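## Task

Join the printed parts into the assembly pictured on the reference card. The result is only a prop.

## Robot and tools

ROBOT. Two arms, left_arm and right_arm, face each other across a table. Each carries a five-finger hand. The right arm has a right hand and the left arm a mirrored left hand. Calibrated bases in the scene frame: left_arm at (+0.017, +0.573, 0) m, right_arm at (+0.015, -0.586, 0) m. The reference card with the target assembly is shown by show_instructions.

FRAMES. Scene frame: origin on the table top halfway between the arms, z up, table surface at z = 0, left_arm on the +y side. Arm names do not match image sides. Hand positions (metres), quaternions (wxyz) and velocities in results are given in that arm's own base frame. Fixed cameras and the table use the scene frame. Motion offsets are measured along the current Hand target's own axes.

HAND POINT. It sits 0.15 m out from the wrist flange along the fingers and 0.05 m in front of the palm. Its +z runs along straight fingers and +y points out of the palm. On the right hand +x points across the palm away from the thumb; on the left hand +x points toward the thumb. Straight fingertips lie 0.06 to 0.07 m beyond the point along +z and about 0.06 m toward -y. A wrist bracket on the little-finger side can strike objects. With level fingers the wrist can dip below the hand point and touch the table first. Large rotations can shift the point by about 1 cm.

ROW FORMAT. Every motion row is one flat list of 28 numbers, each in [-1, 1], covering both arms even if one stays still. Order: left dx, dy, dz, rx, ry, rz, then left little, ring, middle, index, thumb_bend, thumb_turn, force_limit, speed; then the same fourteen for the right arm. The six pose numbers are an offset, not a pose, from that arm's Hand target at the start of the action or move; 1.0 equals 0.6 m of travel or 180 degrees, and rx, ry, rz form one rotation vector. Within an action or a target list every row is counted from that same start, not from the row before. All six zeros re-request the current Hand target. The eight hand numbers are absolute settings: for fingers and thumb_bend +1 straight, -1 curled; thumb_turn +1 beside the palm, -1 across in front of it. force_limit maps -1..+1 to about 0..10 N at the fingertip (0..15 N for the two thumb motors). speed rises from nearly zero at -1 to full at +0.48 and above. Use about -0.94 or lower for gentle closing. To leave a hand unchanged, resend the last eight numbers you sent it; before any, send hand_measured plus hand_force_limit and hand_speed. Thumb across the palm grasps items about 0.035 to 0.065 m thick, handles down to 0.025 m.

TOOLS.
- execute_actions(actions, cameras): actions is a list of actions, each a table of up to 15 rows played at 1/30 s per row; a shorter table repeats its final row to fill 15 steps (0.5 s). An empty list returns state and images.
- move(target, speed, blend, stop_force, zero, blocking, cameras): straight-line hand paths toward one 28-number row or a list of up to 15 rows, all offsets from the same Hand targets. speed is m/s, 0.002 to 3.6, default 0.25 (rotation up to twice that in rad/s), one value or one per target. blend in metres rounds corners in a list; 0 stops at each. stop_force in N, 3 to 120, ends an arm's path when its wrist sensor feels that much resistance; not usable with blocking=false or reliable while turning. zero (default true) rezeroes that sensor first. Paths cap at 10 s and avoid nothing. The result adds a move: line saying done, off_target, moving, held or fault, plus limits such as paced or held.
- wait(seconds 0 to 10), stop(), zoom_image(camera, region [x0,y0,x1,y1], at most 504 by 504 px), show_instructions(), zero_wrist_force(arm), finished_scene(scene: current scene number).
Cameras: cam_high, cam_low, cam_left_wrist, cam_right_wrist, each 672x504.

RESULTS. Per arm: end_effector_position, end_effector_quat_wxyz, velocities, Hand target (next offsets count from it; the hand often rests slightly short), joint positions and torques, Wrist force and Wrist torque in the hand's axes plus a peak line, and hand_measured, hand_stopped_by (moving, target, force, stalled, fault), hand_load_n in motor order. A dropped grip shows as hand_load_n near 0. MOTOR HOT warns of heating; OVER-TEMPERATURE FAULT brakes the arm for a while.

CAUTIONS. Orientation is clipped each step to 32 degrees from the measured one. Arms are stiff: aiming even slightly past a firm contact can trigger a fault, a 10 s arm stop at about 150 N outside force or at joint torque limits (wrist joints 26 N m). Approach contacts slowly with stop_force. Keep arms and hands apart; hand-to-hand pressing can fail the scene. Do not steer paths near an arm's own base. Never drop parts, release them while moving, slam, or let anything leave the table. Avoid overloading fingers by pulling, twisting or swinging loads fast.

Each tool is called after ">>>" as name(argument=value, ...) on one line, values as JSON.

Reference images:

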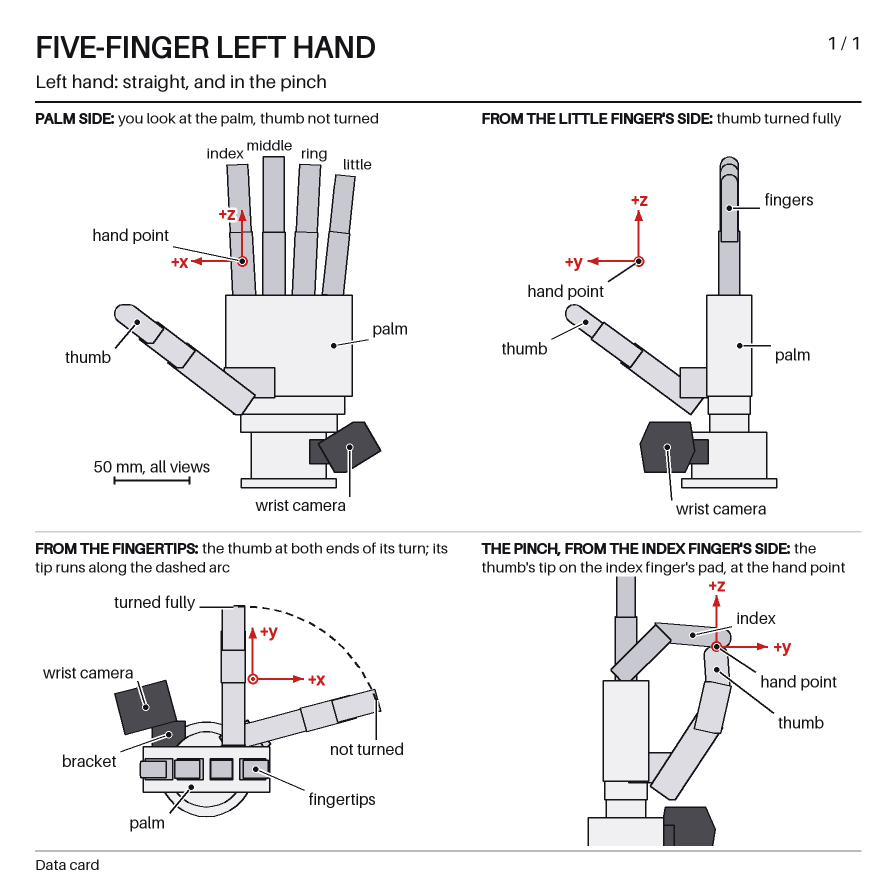

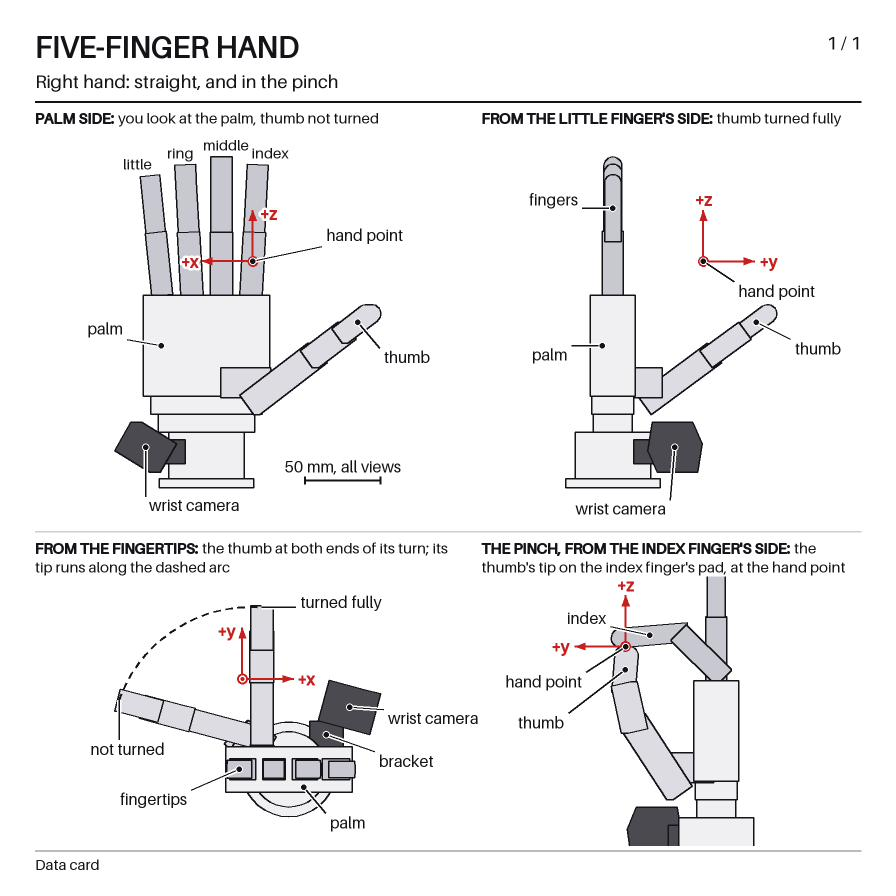

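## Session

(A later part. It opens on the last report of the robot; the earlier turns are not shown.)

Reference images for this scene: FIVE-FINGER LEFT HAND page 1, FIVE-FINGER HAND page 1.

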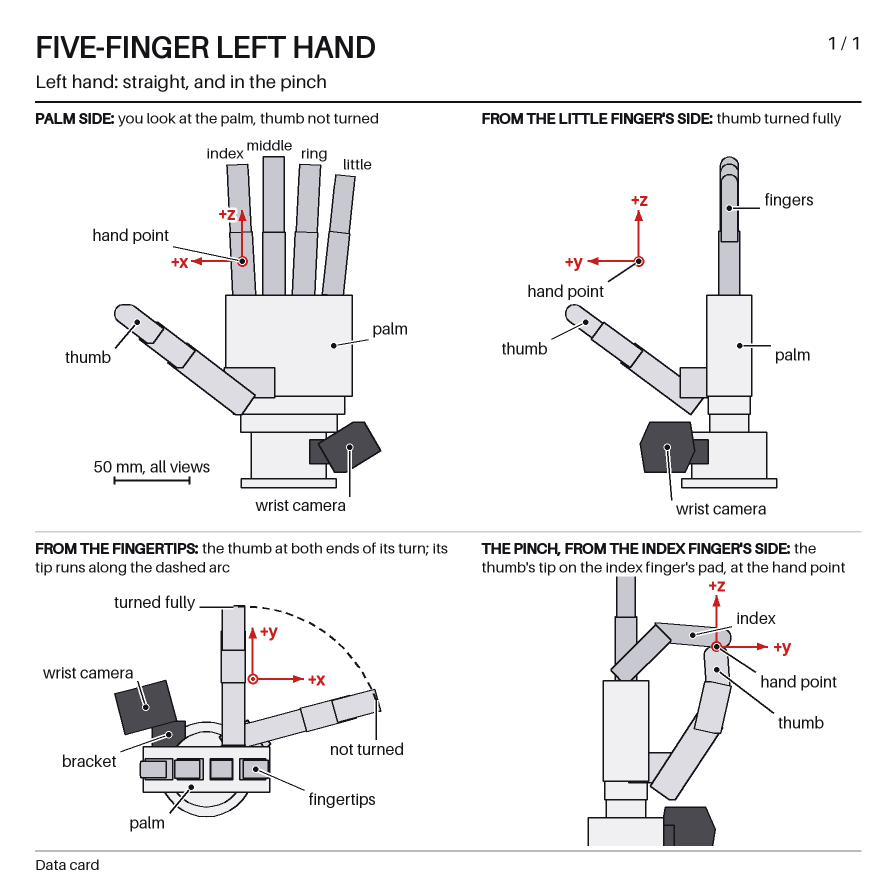

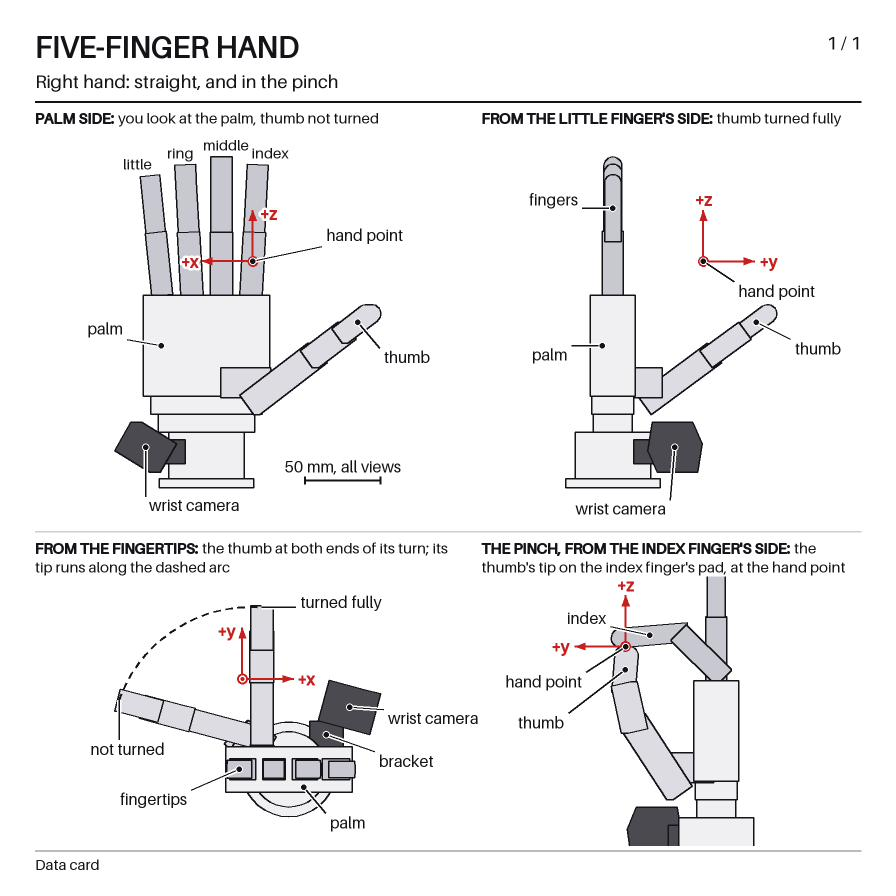

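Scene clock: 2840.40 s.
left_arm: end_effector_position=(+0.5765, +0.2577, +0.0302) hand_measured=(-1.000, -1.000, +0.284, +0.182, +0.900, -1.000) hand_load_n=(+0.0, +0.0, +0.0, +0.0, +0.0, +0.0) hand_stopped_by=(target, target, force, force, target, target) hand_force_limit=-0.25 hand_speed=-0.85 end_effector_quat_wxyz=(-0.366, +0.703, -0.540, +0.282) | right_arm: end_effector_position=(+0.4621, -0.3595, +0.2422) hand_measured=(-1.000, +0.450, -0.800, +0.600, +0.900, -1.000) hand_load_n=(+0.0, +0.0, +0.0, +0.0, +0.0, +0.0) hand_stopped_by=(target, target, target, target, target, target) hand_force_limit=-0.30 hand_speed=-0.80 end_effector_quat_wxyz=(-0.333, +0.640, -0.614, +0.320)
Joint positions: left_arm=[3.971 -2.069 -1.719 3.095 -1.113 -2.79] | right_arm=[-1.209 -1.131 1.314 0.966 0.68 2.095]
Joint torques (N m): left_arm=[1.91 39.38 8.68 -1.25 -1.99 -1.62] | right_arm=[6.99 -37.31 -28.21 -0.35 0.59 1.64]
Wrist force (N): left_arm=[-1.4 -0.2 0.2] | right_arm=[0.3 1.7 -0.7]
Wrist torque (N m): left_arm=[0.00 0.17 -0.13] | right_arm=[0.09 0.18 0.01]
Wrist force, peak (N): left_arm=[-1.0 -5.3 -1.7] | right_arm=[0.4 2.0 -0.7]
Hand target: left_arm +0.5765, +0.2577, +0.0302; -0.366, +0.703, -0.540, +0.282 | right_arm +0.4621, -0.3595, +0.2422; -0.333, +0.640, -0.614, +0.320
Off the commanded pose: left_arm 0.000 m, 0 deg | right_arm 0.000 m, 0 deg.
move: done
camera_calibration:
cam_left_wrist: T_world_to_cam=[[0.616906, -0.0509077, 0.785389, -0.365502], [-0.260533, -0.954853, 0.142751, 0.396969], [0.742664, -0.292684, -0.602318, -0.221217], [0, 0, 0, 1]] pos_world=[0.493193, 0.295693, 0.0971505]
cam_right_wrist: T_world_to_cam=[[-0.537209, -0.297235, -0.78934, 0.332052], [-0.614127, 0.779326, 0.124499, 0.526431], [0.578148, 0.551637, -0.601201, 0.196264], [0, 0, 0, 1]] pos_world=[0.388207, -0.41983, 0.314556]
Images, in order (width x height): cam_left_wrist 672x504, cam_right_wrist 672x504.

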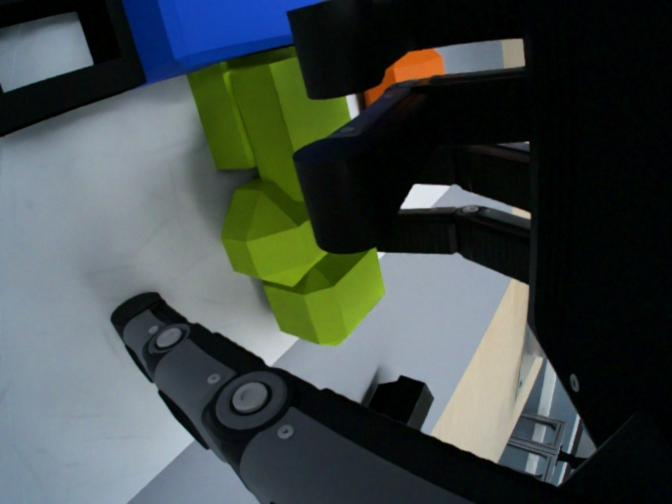

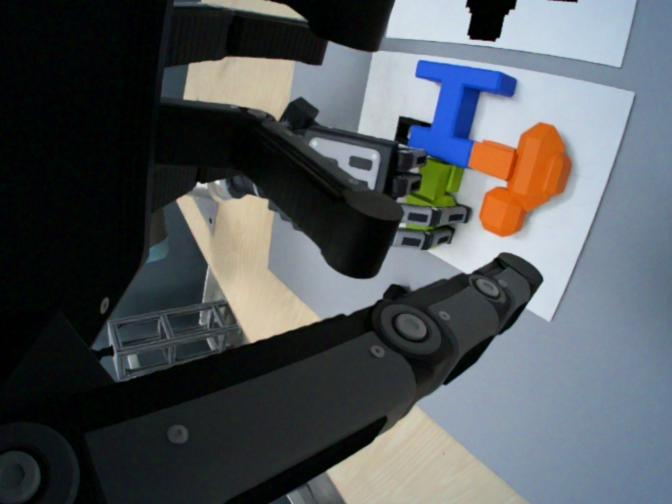

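>>> move(target=[0, 0, 0, 0, 0, 0, -1, -1, 0.32, 0.23, 0.9, -1, -0.25, -0.85, 0, 0, 0, 0, 0, 0, -1, 0.45, -0.8, 0.6, 0.9, -1, -0.3, -0.8], speed=0.02, cameras=["cam_left_wrist", "cam_right_wrist"])

Scene clock: 2849.80 s.
left_arm: end_effector_position=(+0.5765, +0.2577, +0.0302) hand_measured=(-1.000, -1.000, +0.320, +0.230, +0.900, -1.000) hand_load_n=(+0.0, +0.0, +0.0, +0.0, +0.0, +0.0) hand_stopped_by=(target, target, target, target, target, target) hand_force_limit=-0.25 hand_speed=-0.85 end_effector_quat_wxyz=(-0.366, +0.703, -0.540, +0.282) | right_arm: end_effector_position=(+0.4621, -0.3595, +0.2422) hand_measured=(-1.000, +0.450, -0.800, +0.600, +0.900, -1.000) hand_load_n=(+0.0, +0.0, +0.0, +0.0, +0.0, +0.0) hand_stopped_by=(target, target, target, target, target, target) hand_force_limit=-0.30 hand_speed=-0.80 end_effector_quat_wxyz=(-0.333, +0.640, -0.614, +0.320)
Joint positions: left_arm=[3.971 -2.069 -1.719 3.095 -1.113 -2.79] | right_arm=[-1.209 -1.131 1.314 0.966 0.68 2.095]
Joint torques (N m): left_arm=[-2.08 25.73 8.3 -0.8 -1.95 -2.23] | right_arm=[7.04 -39.04 -28.62 -0.22 0.64 1.5]
Wrist force (N): left_arm=[-1.3 -0.1 0.2] | right_arm=[0.4 1.7 -0.8]
Wrist torque (N m): left_arm=[0.01 0.16 -0.13] | right_arm=[0.11 0.18 0.01]
Wrist force, peak (N): left_arm=[-1.6 -0.3 0.6] | right_arm=[0.3 2.0 -0.6]
Hand target: left_arm +0.5765, +0.2577, +0.0302; -0.366, +0.703, -0.540, +0.282 | right_arm +0.4621, -0.3595, +0.2422; -0.333, +0.640, -0.614, +0.320
Off the commanded pose: left_arm 0.000 m, 0 deg | right_arm 0.000 m, 0 deg.
move: done
camera_calibration:
cam_left_wrist: T_world_to_cam=[[0.616926, -0.0508322, 0.785378, -0.365533], [-0.260485, -0.954857, 0.142813, 0.39694], [0.742665, -0.292684, -0.602317, -0.221217], [0, 0, 0, 1]] pos_world=[0.493193, 0.295693, 0.0971505]
cam_right_wrist: T_world_to_cam=[[-0.537209, -0.297235, -0.78934, 0.332052], [-0.614127, 0.779326, 0.124499, 0.526431], [0.578148, 0.551637, -0.601201, 0.196264], [0, 0, 0, 1]] pos_world=[0.388207, -0.41983, 0.314556]
Images, in order (width x height): cam_left_wrist 672x504, cam_right_wrist 672x504.

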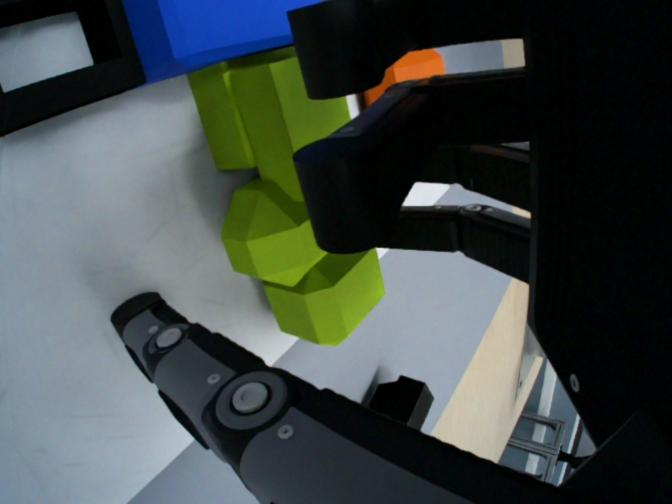

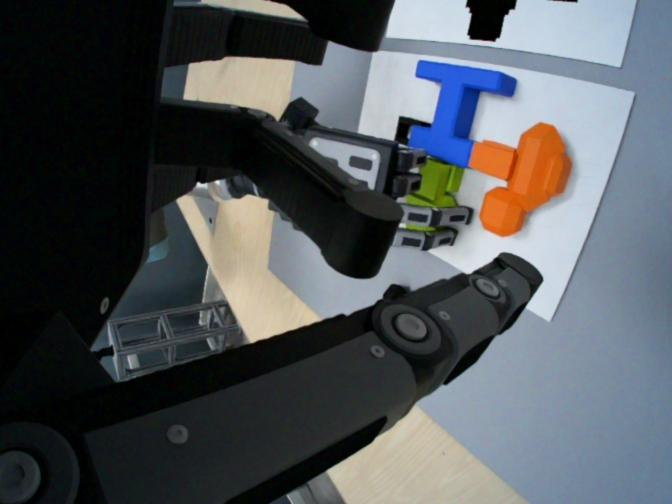

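>>> move(target=[[0, -0.041, -0.0287, 0, 0, 0, -1, -1, 0.32, 0.23, 0.9, -1, -0.25, -0.85, 0, 0, 0, 0, 0, 0, -1, 0.45, -0.8, 0.6, 0.9, -1, -0.3, -0.8], [0, -0.1365, -0.0956, 0, 0, 0, -1, -1, 0.32, 0.23, 0.9, -1, -0.25, -0.85, 0, 0, 0, 0, 0, 0, -1, 0.45, -0.8, 0.6, 0.9, -1, -0.3, -0.8]], speed=[0.02, 0.08], blend=[0.01, 0], cameras=["all"])

Scene clock: 2859.40 s.
left_arm: end_effector_position=(+0.5765, +0.2577, +0.1300) hand_measured=(-1.000, -1.000, +0.320, +0.230, +0.900, -1.000) hand_load_n=(+0.0, +0.0, +0.0, +0.0, +0.0, +0.0) hand_stopped_by=(target, target, target, target, target, target) hand_force_limit=-0.25 hand_speed=-0.85 end_effector_quat_wxyz=(-0.366, +0.703, -0.540, +0.282) | right_arm: end_effector_position=(+0.4621, -0.3595, +0.2422) hand_measured=(-1.000, +0.450, -0.800, +0.600, +0.900, -1.000) hand_load_n=(+0.0, +0.0, +0.0, +0.0, +0.0, +0.0) hand_stopped_by=(target, target, target, target, target, target) hand_force_limit=-0.30 hand_speed=-0.80 end_effector_quat_wxyz=(-0.333, +0.640, -0.614, +0.320)
Joint positions: left_arm=[3.971 -1.949 -1.607 2.863 -1.113 -2.79] | right_arm=[-1.209 -1.131 1.314 0.966 0.68 2.095]
Joint torques (N m): left_arm=[8.19 47.77 25.27 -2.27 2 2.75] | right_arm=[6.96 -41.14 -28.36 -0.27 0.68 1.57]
Wrist force (N): left_arm=[-1.2 0.1 0.3] | right_arm=[0.3 1.7 -0.7]
Wrist torque (N m): left_arm=[0.04 0.14 -0.14] | right_arm=[0.09 0.19 0.01]
Wrist force, peak (N): left_arm=[-1.6 0.2 0.2] | right_arm=[0.2 2.0 -0.7]
Hand target: left_arm +0.5765, +0.2577, +0.1302; -0.366, +0.703, -0.540, +0.282 | right_arm +0.4621, -0.3595, +0.2422; -0.333, +0.640, -0.614, +0.320
Off the commanded pose: left_arm 0.000 m, 0 deg | right_arm 0.000 m, 0 deg.
move: done
camera_calibration:
cam_left_wrist: T_world_to_cam=[[0.616909, -0.0509089, 0.785386, -0.443884], [-0.260462, -0.954881, 0.142693, 0.382706], [0.742686, -0.292592, -0.602335, -0.16114], [0, 0, 0, 1]] pos_world=[0.493193, 0.295693, 0.19695]
cam_right_wrist: T_world_to_cam=[[-0.537209, -0.297235, -0.78934, 0.332052], [-0.614127, 0.779326, 0.124499, 0.526431], [0.578148, 0.551637, -0.601201, 0.196264], [0, 0, 0, 1]] pos_world=[0.388207, -0.41983, 0.314556]

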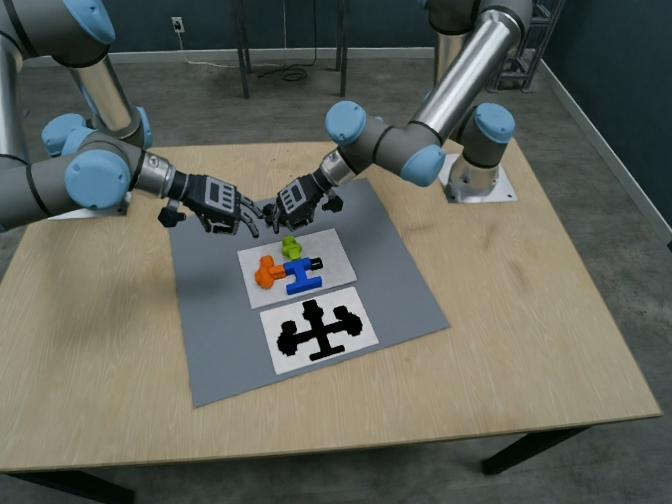

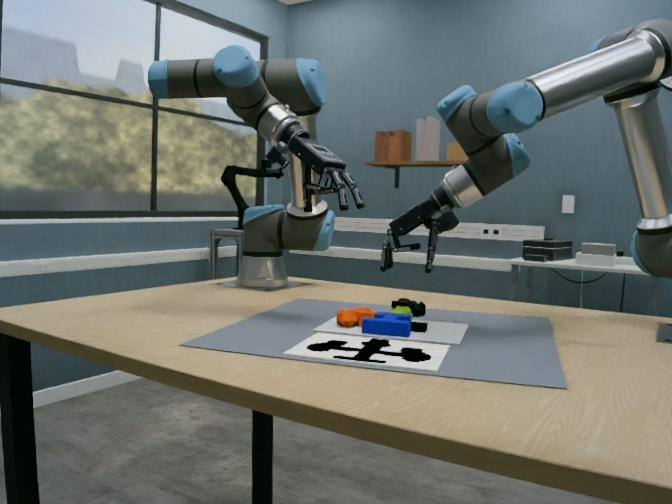

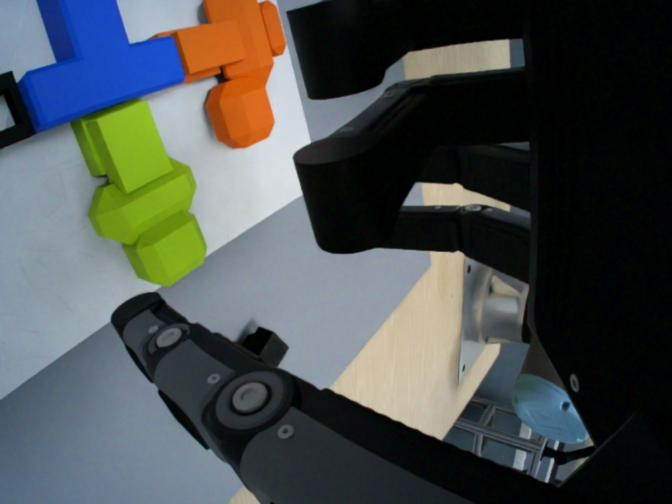

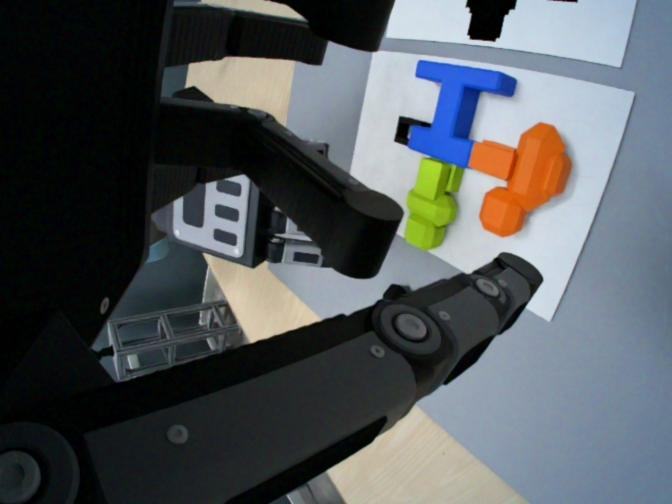

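>>> zoom_image(camera="cam_left_wrist", region=[40, 60, 240, 300])

>>> zoom_image(camera="cam_right_wrist", region=[380, 120, 500, 260])

>>> zoom_image(camera="cam_low", region=[310, 280, 480, 370])

Scaled by 2.100 from the camera's 672x504 image, which has a finer 960x720 frame.

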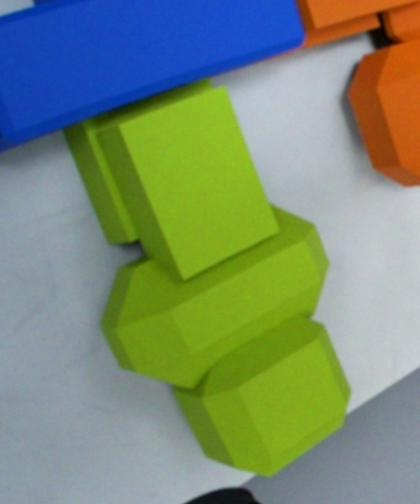

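Scaled by 3.600 from the camera's 672x504 image, which has a finer 960x720 frame.

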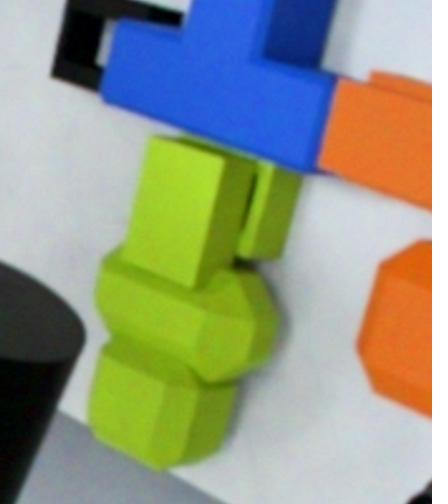

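Scaled by 2.965 from the camera's 672x504 image, which has a finer 960x720 frame.

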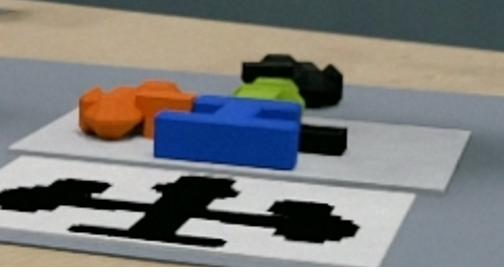

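>>> zoom_image(camera="cam_right_wrist", region=[410, 145, 470, 215])

>>> zoom_image(camera="cam_left_wrist", region=[60, 85, 180, 205])

Scaled by 7.200 from the camera's 672x504 image, which has a finer 960x720 frame.

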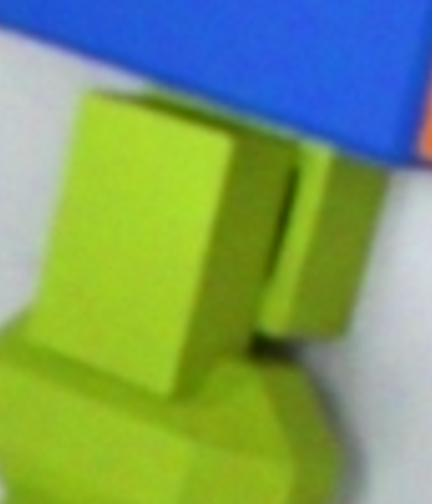

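Scaled by 4.200 from the camera's 672x504 image, which has a finer 960x720 frame.

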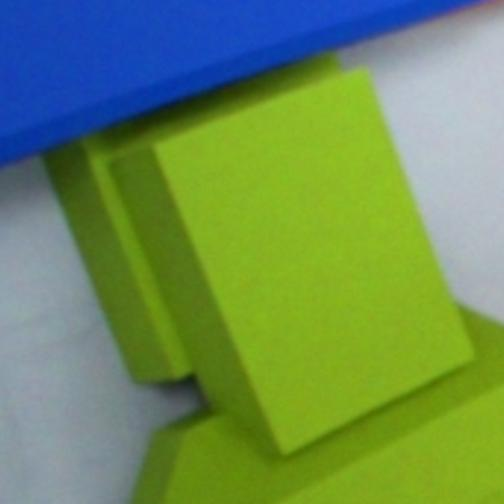

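>>> zoom_image(camera="cam_left_wrist", region=[140, 0, 290, 150])

>>> zoom_image(camera="cam_right_wrist", region=[460, 110, 580, 240])

Scaled by 3.360 from the camera's 672x504 image, which has a finer 960x720 frame.

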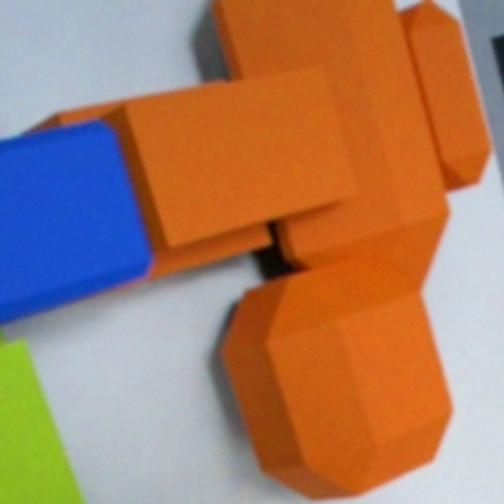

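Scaled by 3.877 from the camera's 672x504 image, which has a finer 960x720 frame.

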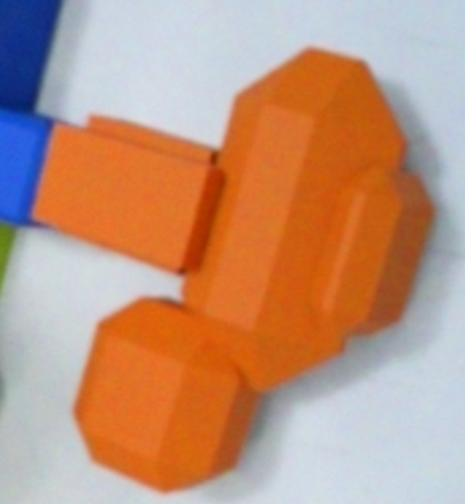

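>>> move(target=[[0, 0, 0, 0, 0, 0, -1, -1, 0.292, 0.19, 0.9, -1, -0.8, -0.9, 0, 0, 0, 0, 0, 0, -1, 0.45, -0.8, 0.6, 0.9, -1, -0.3, -0.8], [0, 0.0956, 0.0669, 0, 0, 0, -1, -1, 0.292, 0.19, 0.9, -1, -0.8, -0.9, 0, 0, 0, 0, 0, 0, -1, 0.45, -0.8, 0.6, 0.9, -1, -0.3, -0.8]], speed=0.08, cameras=["cam_left_wrist"])

>>> move(target=[0, 0.0403, 0.0282, 0, 0, 0, -1, -1, 0.292, 0.19, 0.9, -1, -0.8, -0.9, 0, 0, 0, 0, 0, 0, -1, 0.45, -0.8, 0.6, 0.9, -1, -0.3, -0.8], speed=0.025, stop_force=5, cameras=["cam_left_wrist", "cam_right_wrist"])

Scene clock: 3049.53 s.
left_arm: end_effector_position=(+0.5765, +0.2577, +0.0603) hand_measured=(-1.000, -1.000, +0.292, +0.190, +0.900, -1.000) hand_load_n=(+0.0, +0.0, +0.0, +0.0, +0.0, +0.0) hand_stopped_by=(target, target, target, target, target, target) hand_force_limit=-0.80 hand_speed=-0.90 end_effector_quat_wxyz=(-0.366, +0.703, -0.540, +0.282) | right_arm: end_effector_position=(+0.4621, -0.3595, +0.2422) hand_measured=(-1.000, +0.450, -0.800, +0.600, +0.900, -1.000) hand_load_n=(+0.0, +0.0, +0.0, +0.0, +0.0, +0.0) hand_stopped_by=(target, target, target, target, target, target) hand_force_limit=-0.30 hand_speed=-0.80 end_effector_quat_wxyz=(-0.333, +0.640, -0.614, +0.320)
Joint positions: left_arm=[3.971 -2.028 -1.692 3.026 -1.113 -2.79] | right_arm=[-1.209 -1.131 1.314 0.966 0.68 2.095]
Joint torques (N m): left_arm=[-4.9 22.39 9.14 1.28 -0.57 -2.57] | right_arm=[7.27 -43.5 -29.08 -0.26 0.39 1.49]
Wrist force (N): left_arm=[-1.4 0.0 0.3] | right_arm=[0.3 1.6 -0.8]
Wrist torque (N m): left_arm=[0.03 0.17 -0.20] | right_arm=[0.08 0.19 0.00]
Wrist force, peak (N): left_arm=[-1.7 -0.3 0.5] | right_arm=[0.4 1.9 -0.7]
Hand target: left_arm +0.5765, +0.2577, +0.0602; -0.366, +0.703, -0.540, +0.282 | right_arm +0.4621, -0.3595, +0.2422; -0.333, +0.640, -0.614, +0.320
Off the commanded pose: left_arm 0.000 m, 0 deg | right_arm 0.000 m, 0 deg.
move: done
camera_calibration:
cam_left_wrist: T_world_to_cam=[[0.616913, -0.0508274, 0.785389, -0.389248], [-0.260513, -0.954846, 0.142836, 0.392635], [0.742665, -0.292722, -0.602298, -0.203019], [0, 0, 0, 1]] pos_world=[0.493193, 0.295694, 0.127351]
Images, in order (width x height): cam_left_wrist 672x504.

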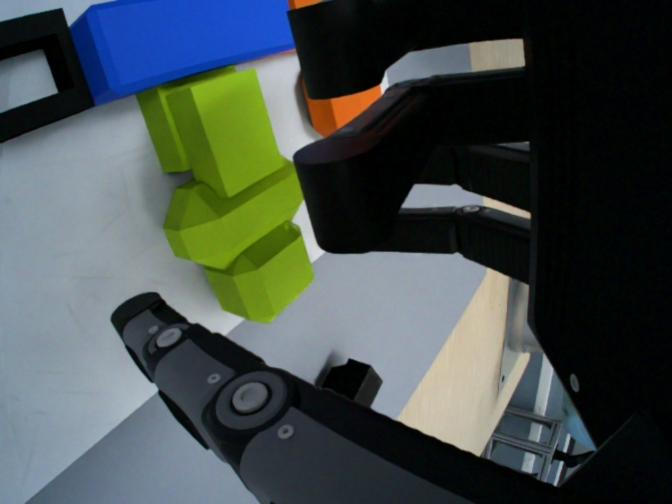

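Scene clock: 3051.83 s.
left_arm: end_effector_position=(+0.5765, +0.2577, +0.0307) hand_measured=(-1.000, -1.000, +0.292, +0.190, +0.900, -1.000) hand_load_n=(+0.0, +0.0, +0.0, +0.0, +0.0, +0.0) hand_stopped_by=(target, target, target, target, target, target) hand_force_limit=-0.80 hand_speed=-0.90 end_effector_quat_wxyz=(-0.366, +0.703, -0.540, +0.282) | right_arm: end_effector_position=(+0.4621, -0.3595, +0.2422) hand_measured=(-1.000, +0.450, -0.800, +0.600, +0.900, -1.000) hand_load_n=(+0.0, +0.0, +0.5, +0.0, +0.0, +0.0) hand_stopped_by=(target, target, target, target, target, target) hand_force_limit=-0.30 hand_speed=-0.80 end_effector_quat_wxyz=(-0.333, +0.640, -0.614, +0.320)
Joint positions: left_arm=[3.971 -2.068 -1.719 3.094 -1.113 -2.79] | right_arm=[-1.209 -1.131 1.314 0.966 0.68 2.095]
Joint torques (N m): left_arm=[-6.42 23.04 7.49 1.05 -1.72 -0.92] | right_arm=[7.3 -44.19 -28.54 -0.23 0.45 1.46]
Wrist force (N): left_arm=[-1.1 -0.1 0.4] | right_arm=[0.3 1.9 -0.7]
Wrist torque (N m): left_arm=[-0.01 0.13 -0.17] | right_arm=[0.13 0.19 0.02]
Wrist force, peak (N): left_arm=[-1.4 0.2 0.5] | right_arm=[0.3 1.9 -0.7]
Hand target: left_arm +0.5765, +0.2577, +0.0307; -0.366, +0.703, -0.540, +0.282 | right_arm +0.4621, -0.3595, +0.2422; -0.333, +0.640, -0.614, +0.320
Off the commanded pose: left_arm 0.000 m, 0 deg | right_arm 0.000 m, 0 deg.
move: done
camera_calibration:
cam_left_wrist: T_world_to_cam=[[0.616971, -0.0508495, 0.785341, -0.365939], [-0.260503, -0.95485, 0.142829, 0.396874], [0.74262, -0.292705, -0.602362, -0.220884], [0, 0, 0, 1]] pos_world=[0.493193, 0.295693, 0.0976506]
cam_right_wrist: T_world_to_cam=[[-0.537209, -0.297235, -0.78934, 0.332052], [-0.614127, 0.779326, 0.124499, 0.526431], [0.578148, 0.551637, -0.601201, 0.196264], [0, 0, 0, 1]] pos_world=[0.388207, -0.41983, 0.314556]
Images, in order (width x height): cam_left_wrist 672x504, cam_right_wrist 672x504.

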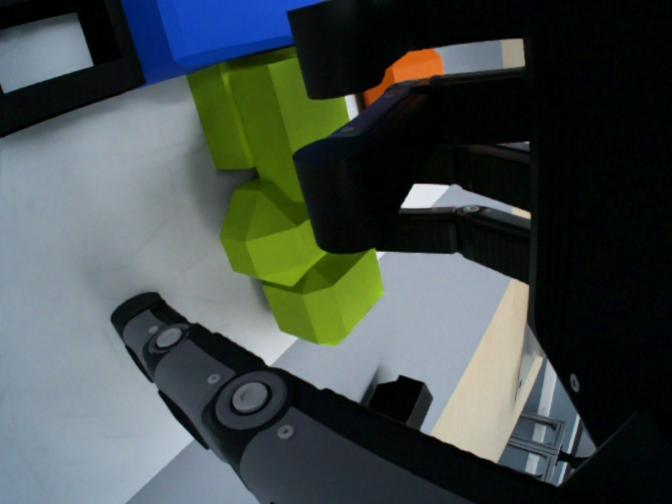

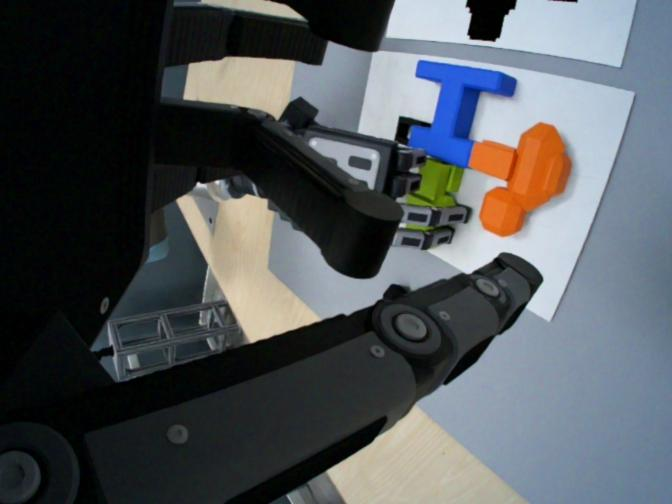

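>>> move(target=[0, 0, 0, 0, 0, 0, -1, -1, 0.292, 0.19, 0.46, -1, -0.75, -0.92, 0, 0, 0, 0, 0, 0, -1, 0.45, -0.8, 0.6, 0.9, -1, -0.3, -0.8], speed=0.02, cameras=["cam_left_wrist", "cam_right_wrist"])

Scene clock: 3060.50 s.
left_arm: end_effector_position=(+0.5765, +0.2577, +0.0307) hand_measured=(-1.000, -1.000, +0.292, +0.190, +0.482, -1.000) hand_load_n=(+0.0, +0.0, +1.5, +0.5, +2.0, +0.0) hand_stopped_by=(target, target, target, target, force, target) hand_force_limit=-0.75 hand_speed=-0.92 end_effector_quat_wxyz=(-0.366, +0.703, -0.540, +0.282) | right_arm: end_effector_position=(+0.4621, -0.3595, +0.2422) hand_measured=(-1.000, +0.450, -0.800, +0.600, +0.900, -1.000) hand_load_n=(+0.0, +0.0, +0.0, +0.0, +0.0, -0.5) hand_stopped_by=(target, target, target, target, target, target) hand_force_limit=-0.30 hand_speed=-0.80 end_effector_quat_wxyz=(-0.333, +0.640, -0.614, +0.320)
Joint positions: left_arm=[3.971 -2.068 -1.719 3.094 -1.113 -2.79] | right_arm=[-1.209 -1.131 1.314 0.966 0.68 2.095]
Joint torques (N m): left_arm=[-6.35 22.75 7.99 1.18 -1.62 -2.56] | right_arm=[6.24 -44.97 -27.93 -0.14 0.51 1.32]
Wrist force (N): left_arm=[-1.2 0.1 0.6] | right_arm=[0.2 1.6 -0.8]
Wrist torque (N m): left_arm=[0.00 0.14 -0.17] | right_arm=[0.09 0.21 0.00]
Wrist force, peak (N): left_arm=[-1.7 -0.3 0.0] | right_arm=[0.3 1.9 -0.8]
Hand target: left_arm +0.5765, +0.2577, +0.0307; -0.366, +0.703, -0.540, +0.282 | right_arm +0.4621, -0.3595, +0.2422; -0.333, +0.640, -0.614, +0.320
Off the commanded pose: left_arm 0.000 m, 0 deg | right_arm 0.000 m, 0 deg.
move: done
camera_calibration:
cam_left_wrist: T_world_to_cam=[[0.616971, -0.0508495, 0.785341, -0.365939], [-0.260503, -0.95485, 0.142829, 0.396874], [0.74262, -0.292705, -0.602362, -0.220884], [0, 0, 0, 1]] pos_world=[0.493193, 0.295693, 0.0976506]
cam_right_wrist: T_world_to_cam=[[-0.537209, -0.297235, -0.78934, 0.332052], [-0.614127, 0.779326, 0.124499, 0.526431], [0.578148, 0.551637, -0.601201, 0.196264], [0, 0, 0, 1]] pos_world=[0.388207, -0.41983, 0.314556]
Images, in order (width x height): cam_left_wrist 672x504, cam_right_wrist 672x504.

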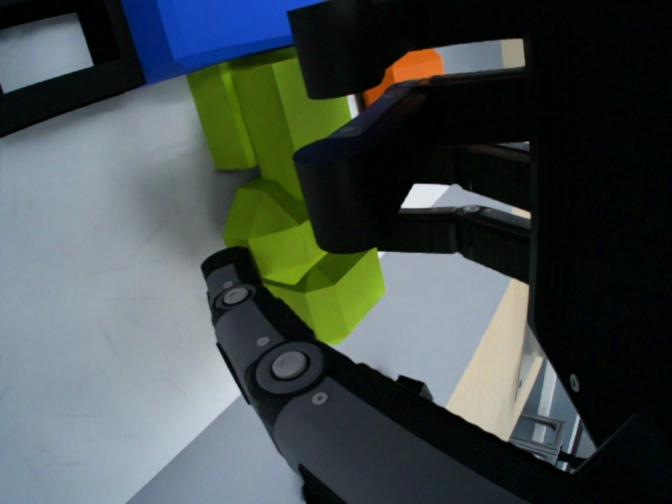

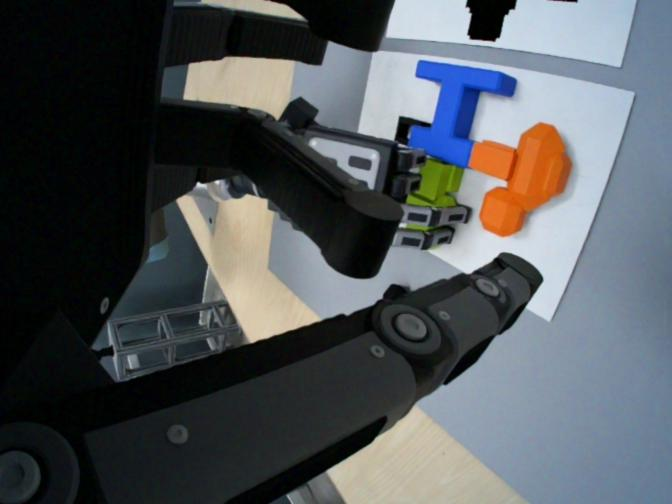

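>>> zoom_image(camera="cam_left_wrist", region=[170, 40, 290, 170])

>>> zoom_image(camera="cam_right_wrist", region=[410, 145, 470, 215])

Scaled by 3.877 from the camera's 672x504 image, which has a finer 960x720 frame.

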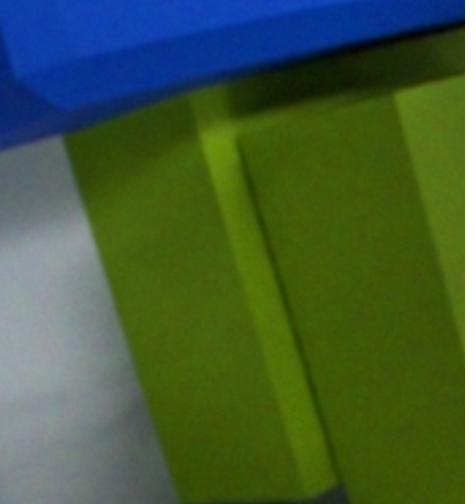

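Scaled by 7.200 from the camera's 672x504 image, which has a finer 960x720 frame.

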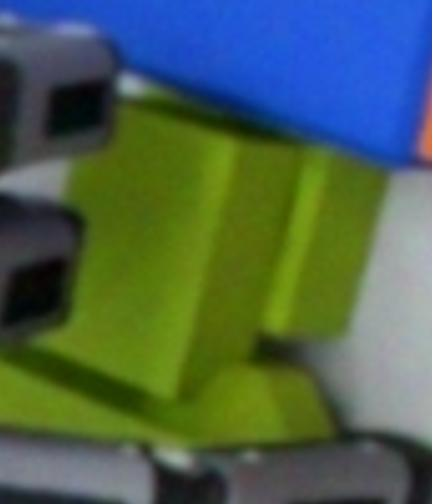

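>>> move(target=[0, 0, 0, 0, 0, 0, -1, -1, 0.292, 0.19, 0.6, -1, -0.75, -0.94, 0, 0, 0, 0, 0, 0, -1, 0.45, -0.8, 0.6, 0.9, -1, -0.3, -0.8], speed=0.02, cameras=["cam_left_wrist", "cam_right_wrist"])

>>> zoom_image(camera="cam_left_wrist", region=[170, 40, 290, 170])

>>> zoom_image(camera="cam_right_wrist", region=[410, 145, 470, 215])

Scene clock: 3077.07 s.
left_arm: end_effector_position=(+0.5765, +0.2577, +0.0307) hand_measured=(-1.000, -1.000, +0.292, +0.190, +0.600, -1.000) hand_load_n=(+0.0, +0.0, +0.0, +0.0, +0.0, +0.0) hand_stopped_by=(target, target, target, target, target, target) hand_force_limit=-0.75 hand_speed=-0.94 end_effector_quat_wxyz=(-0.366, +0.703, -0.540, +0.282) | right_arm: end_effector_position=(+0.4621, -0.3595, +0.2422) hand_measured=(-1.000, +0.450, -0.800, +0.600, +0.900, -1.000) hand_load_n=(+0.0, +0.0, +0.0, -0.5, +0.0, +0.0) hand_stopped_by=(target, target, target, target, target, target) hand_force_limit=-0.30 hand_speed=-0.80 end_effector_quat_wxyz=(-0.333, +0.640, -0.614, +0.320)
Joint positions: left_arm=[3.971 -2.068 -1.719 3.094 -1.113 -2.79] | right_arm=[-1.209 -1.131 1.314 0.966 0.68 2.095]
Joint torques (N m): left_arm=[-5.34 22.78 8.45 1.12 -1.58 -2.62] | right_arm=[6.22 -45.57 -28.89 -0.24 0.41 1.23]
Wrist force (N): left_arm=[-1.2 -0.2 0.2] | right_arm=[0.3 1.6 -0.8]
Wrist torque (N m): left_arm=[0.01 0.14 -0.17] | right_arm=[0.10 0.18 0.01]
Wrist force, peak (N): left_arm=[-1.5 0.6 0.8] | right_arm=[0.4 2.0 -0.6]
Hand target: left_arm +0.5765, +0.2577, +0.0307; -0.366, +0.703, -0.540, +0.282 | right_arm +0.4621, -0.3595, +0.2422; -0.333, +0.640, -0.614, +0.320
Off the commanded pose: left_arm 0.000 m, 0 deg | right_arm 0.000 m, 0 deg.
move: done
camera_calibration:
cam_left_wrist: T_world_to_cam=[[0.616971, -0.0508495, 0.785341, -0.365939], [-0.260503, -0.95485, 0.142829, 0.396874], [0.74262, -0.292705, -0.602362, -0.220884], [0, 0, 0, 1]] pos_world=[0.493193, 0.295693, 0.0976506]
cam_right_wrist: T_world_to_cam=[[-0.537209, -0.297235, -0.78934, 0.332052], [-0.614127, 0.779326, 0.124499, 0.526431], [0.578148, 0.551637, -0.601201, 0.196264], [0, 0, 0, 1]] pos_world=[0.388207, -0.41983, 0.314556]
Images, in order (width x height): cam_left_wrist 672x504, cam_right_wrist 672x504.

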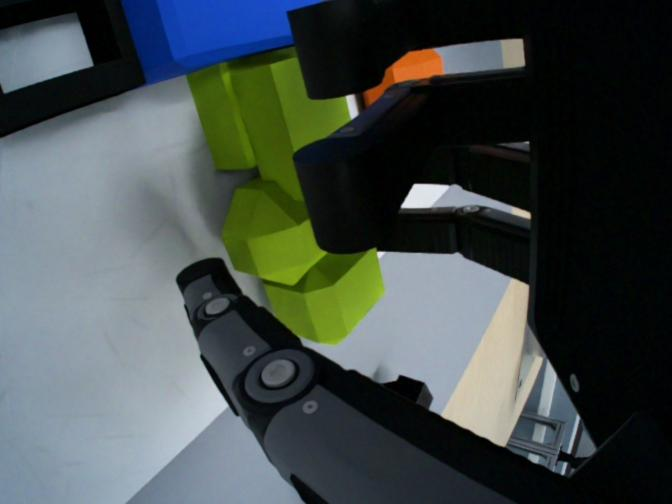

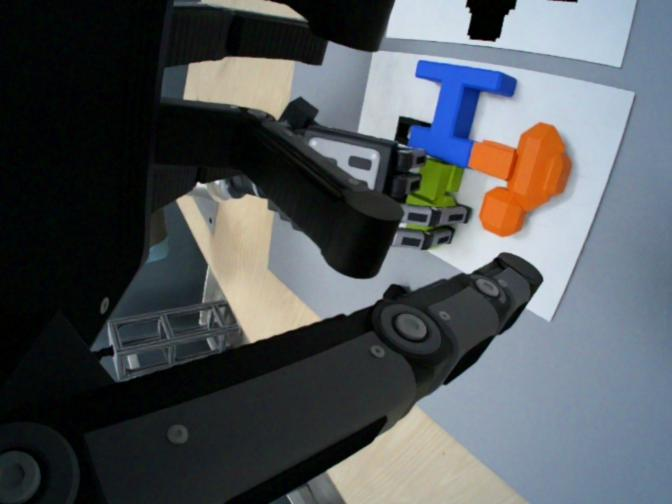

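Scaled by 3.877 from the camera's 672x504 image, which has a finer 960x720 frame.

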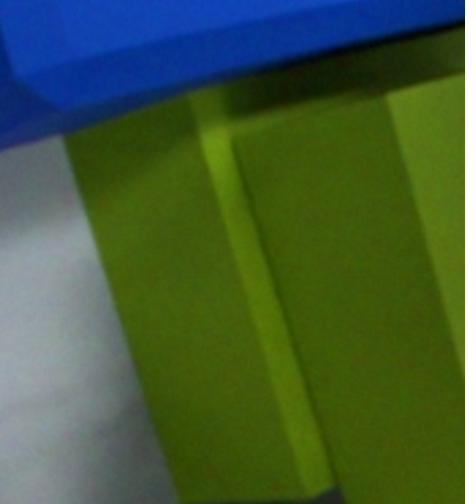

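Scaled by 7.200 from the camera's 672x504 image, which has a finer 960x720 frame.

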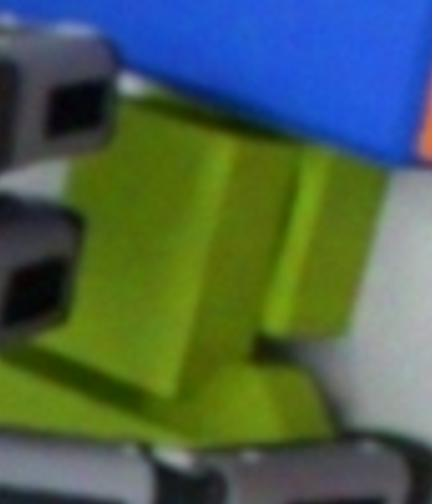

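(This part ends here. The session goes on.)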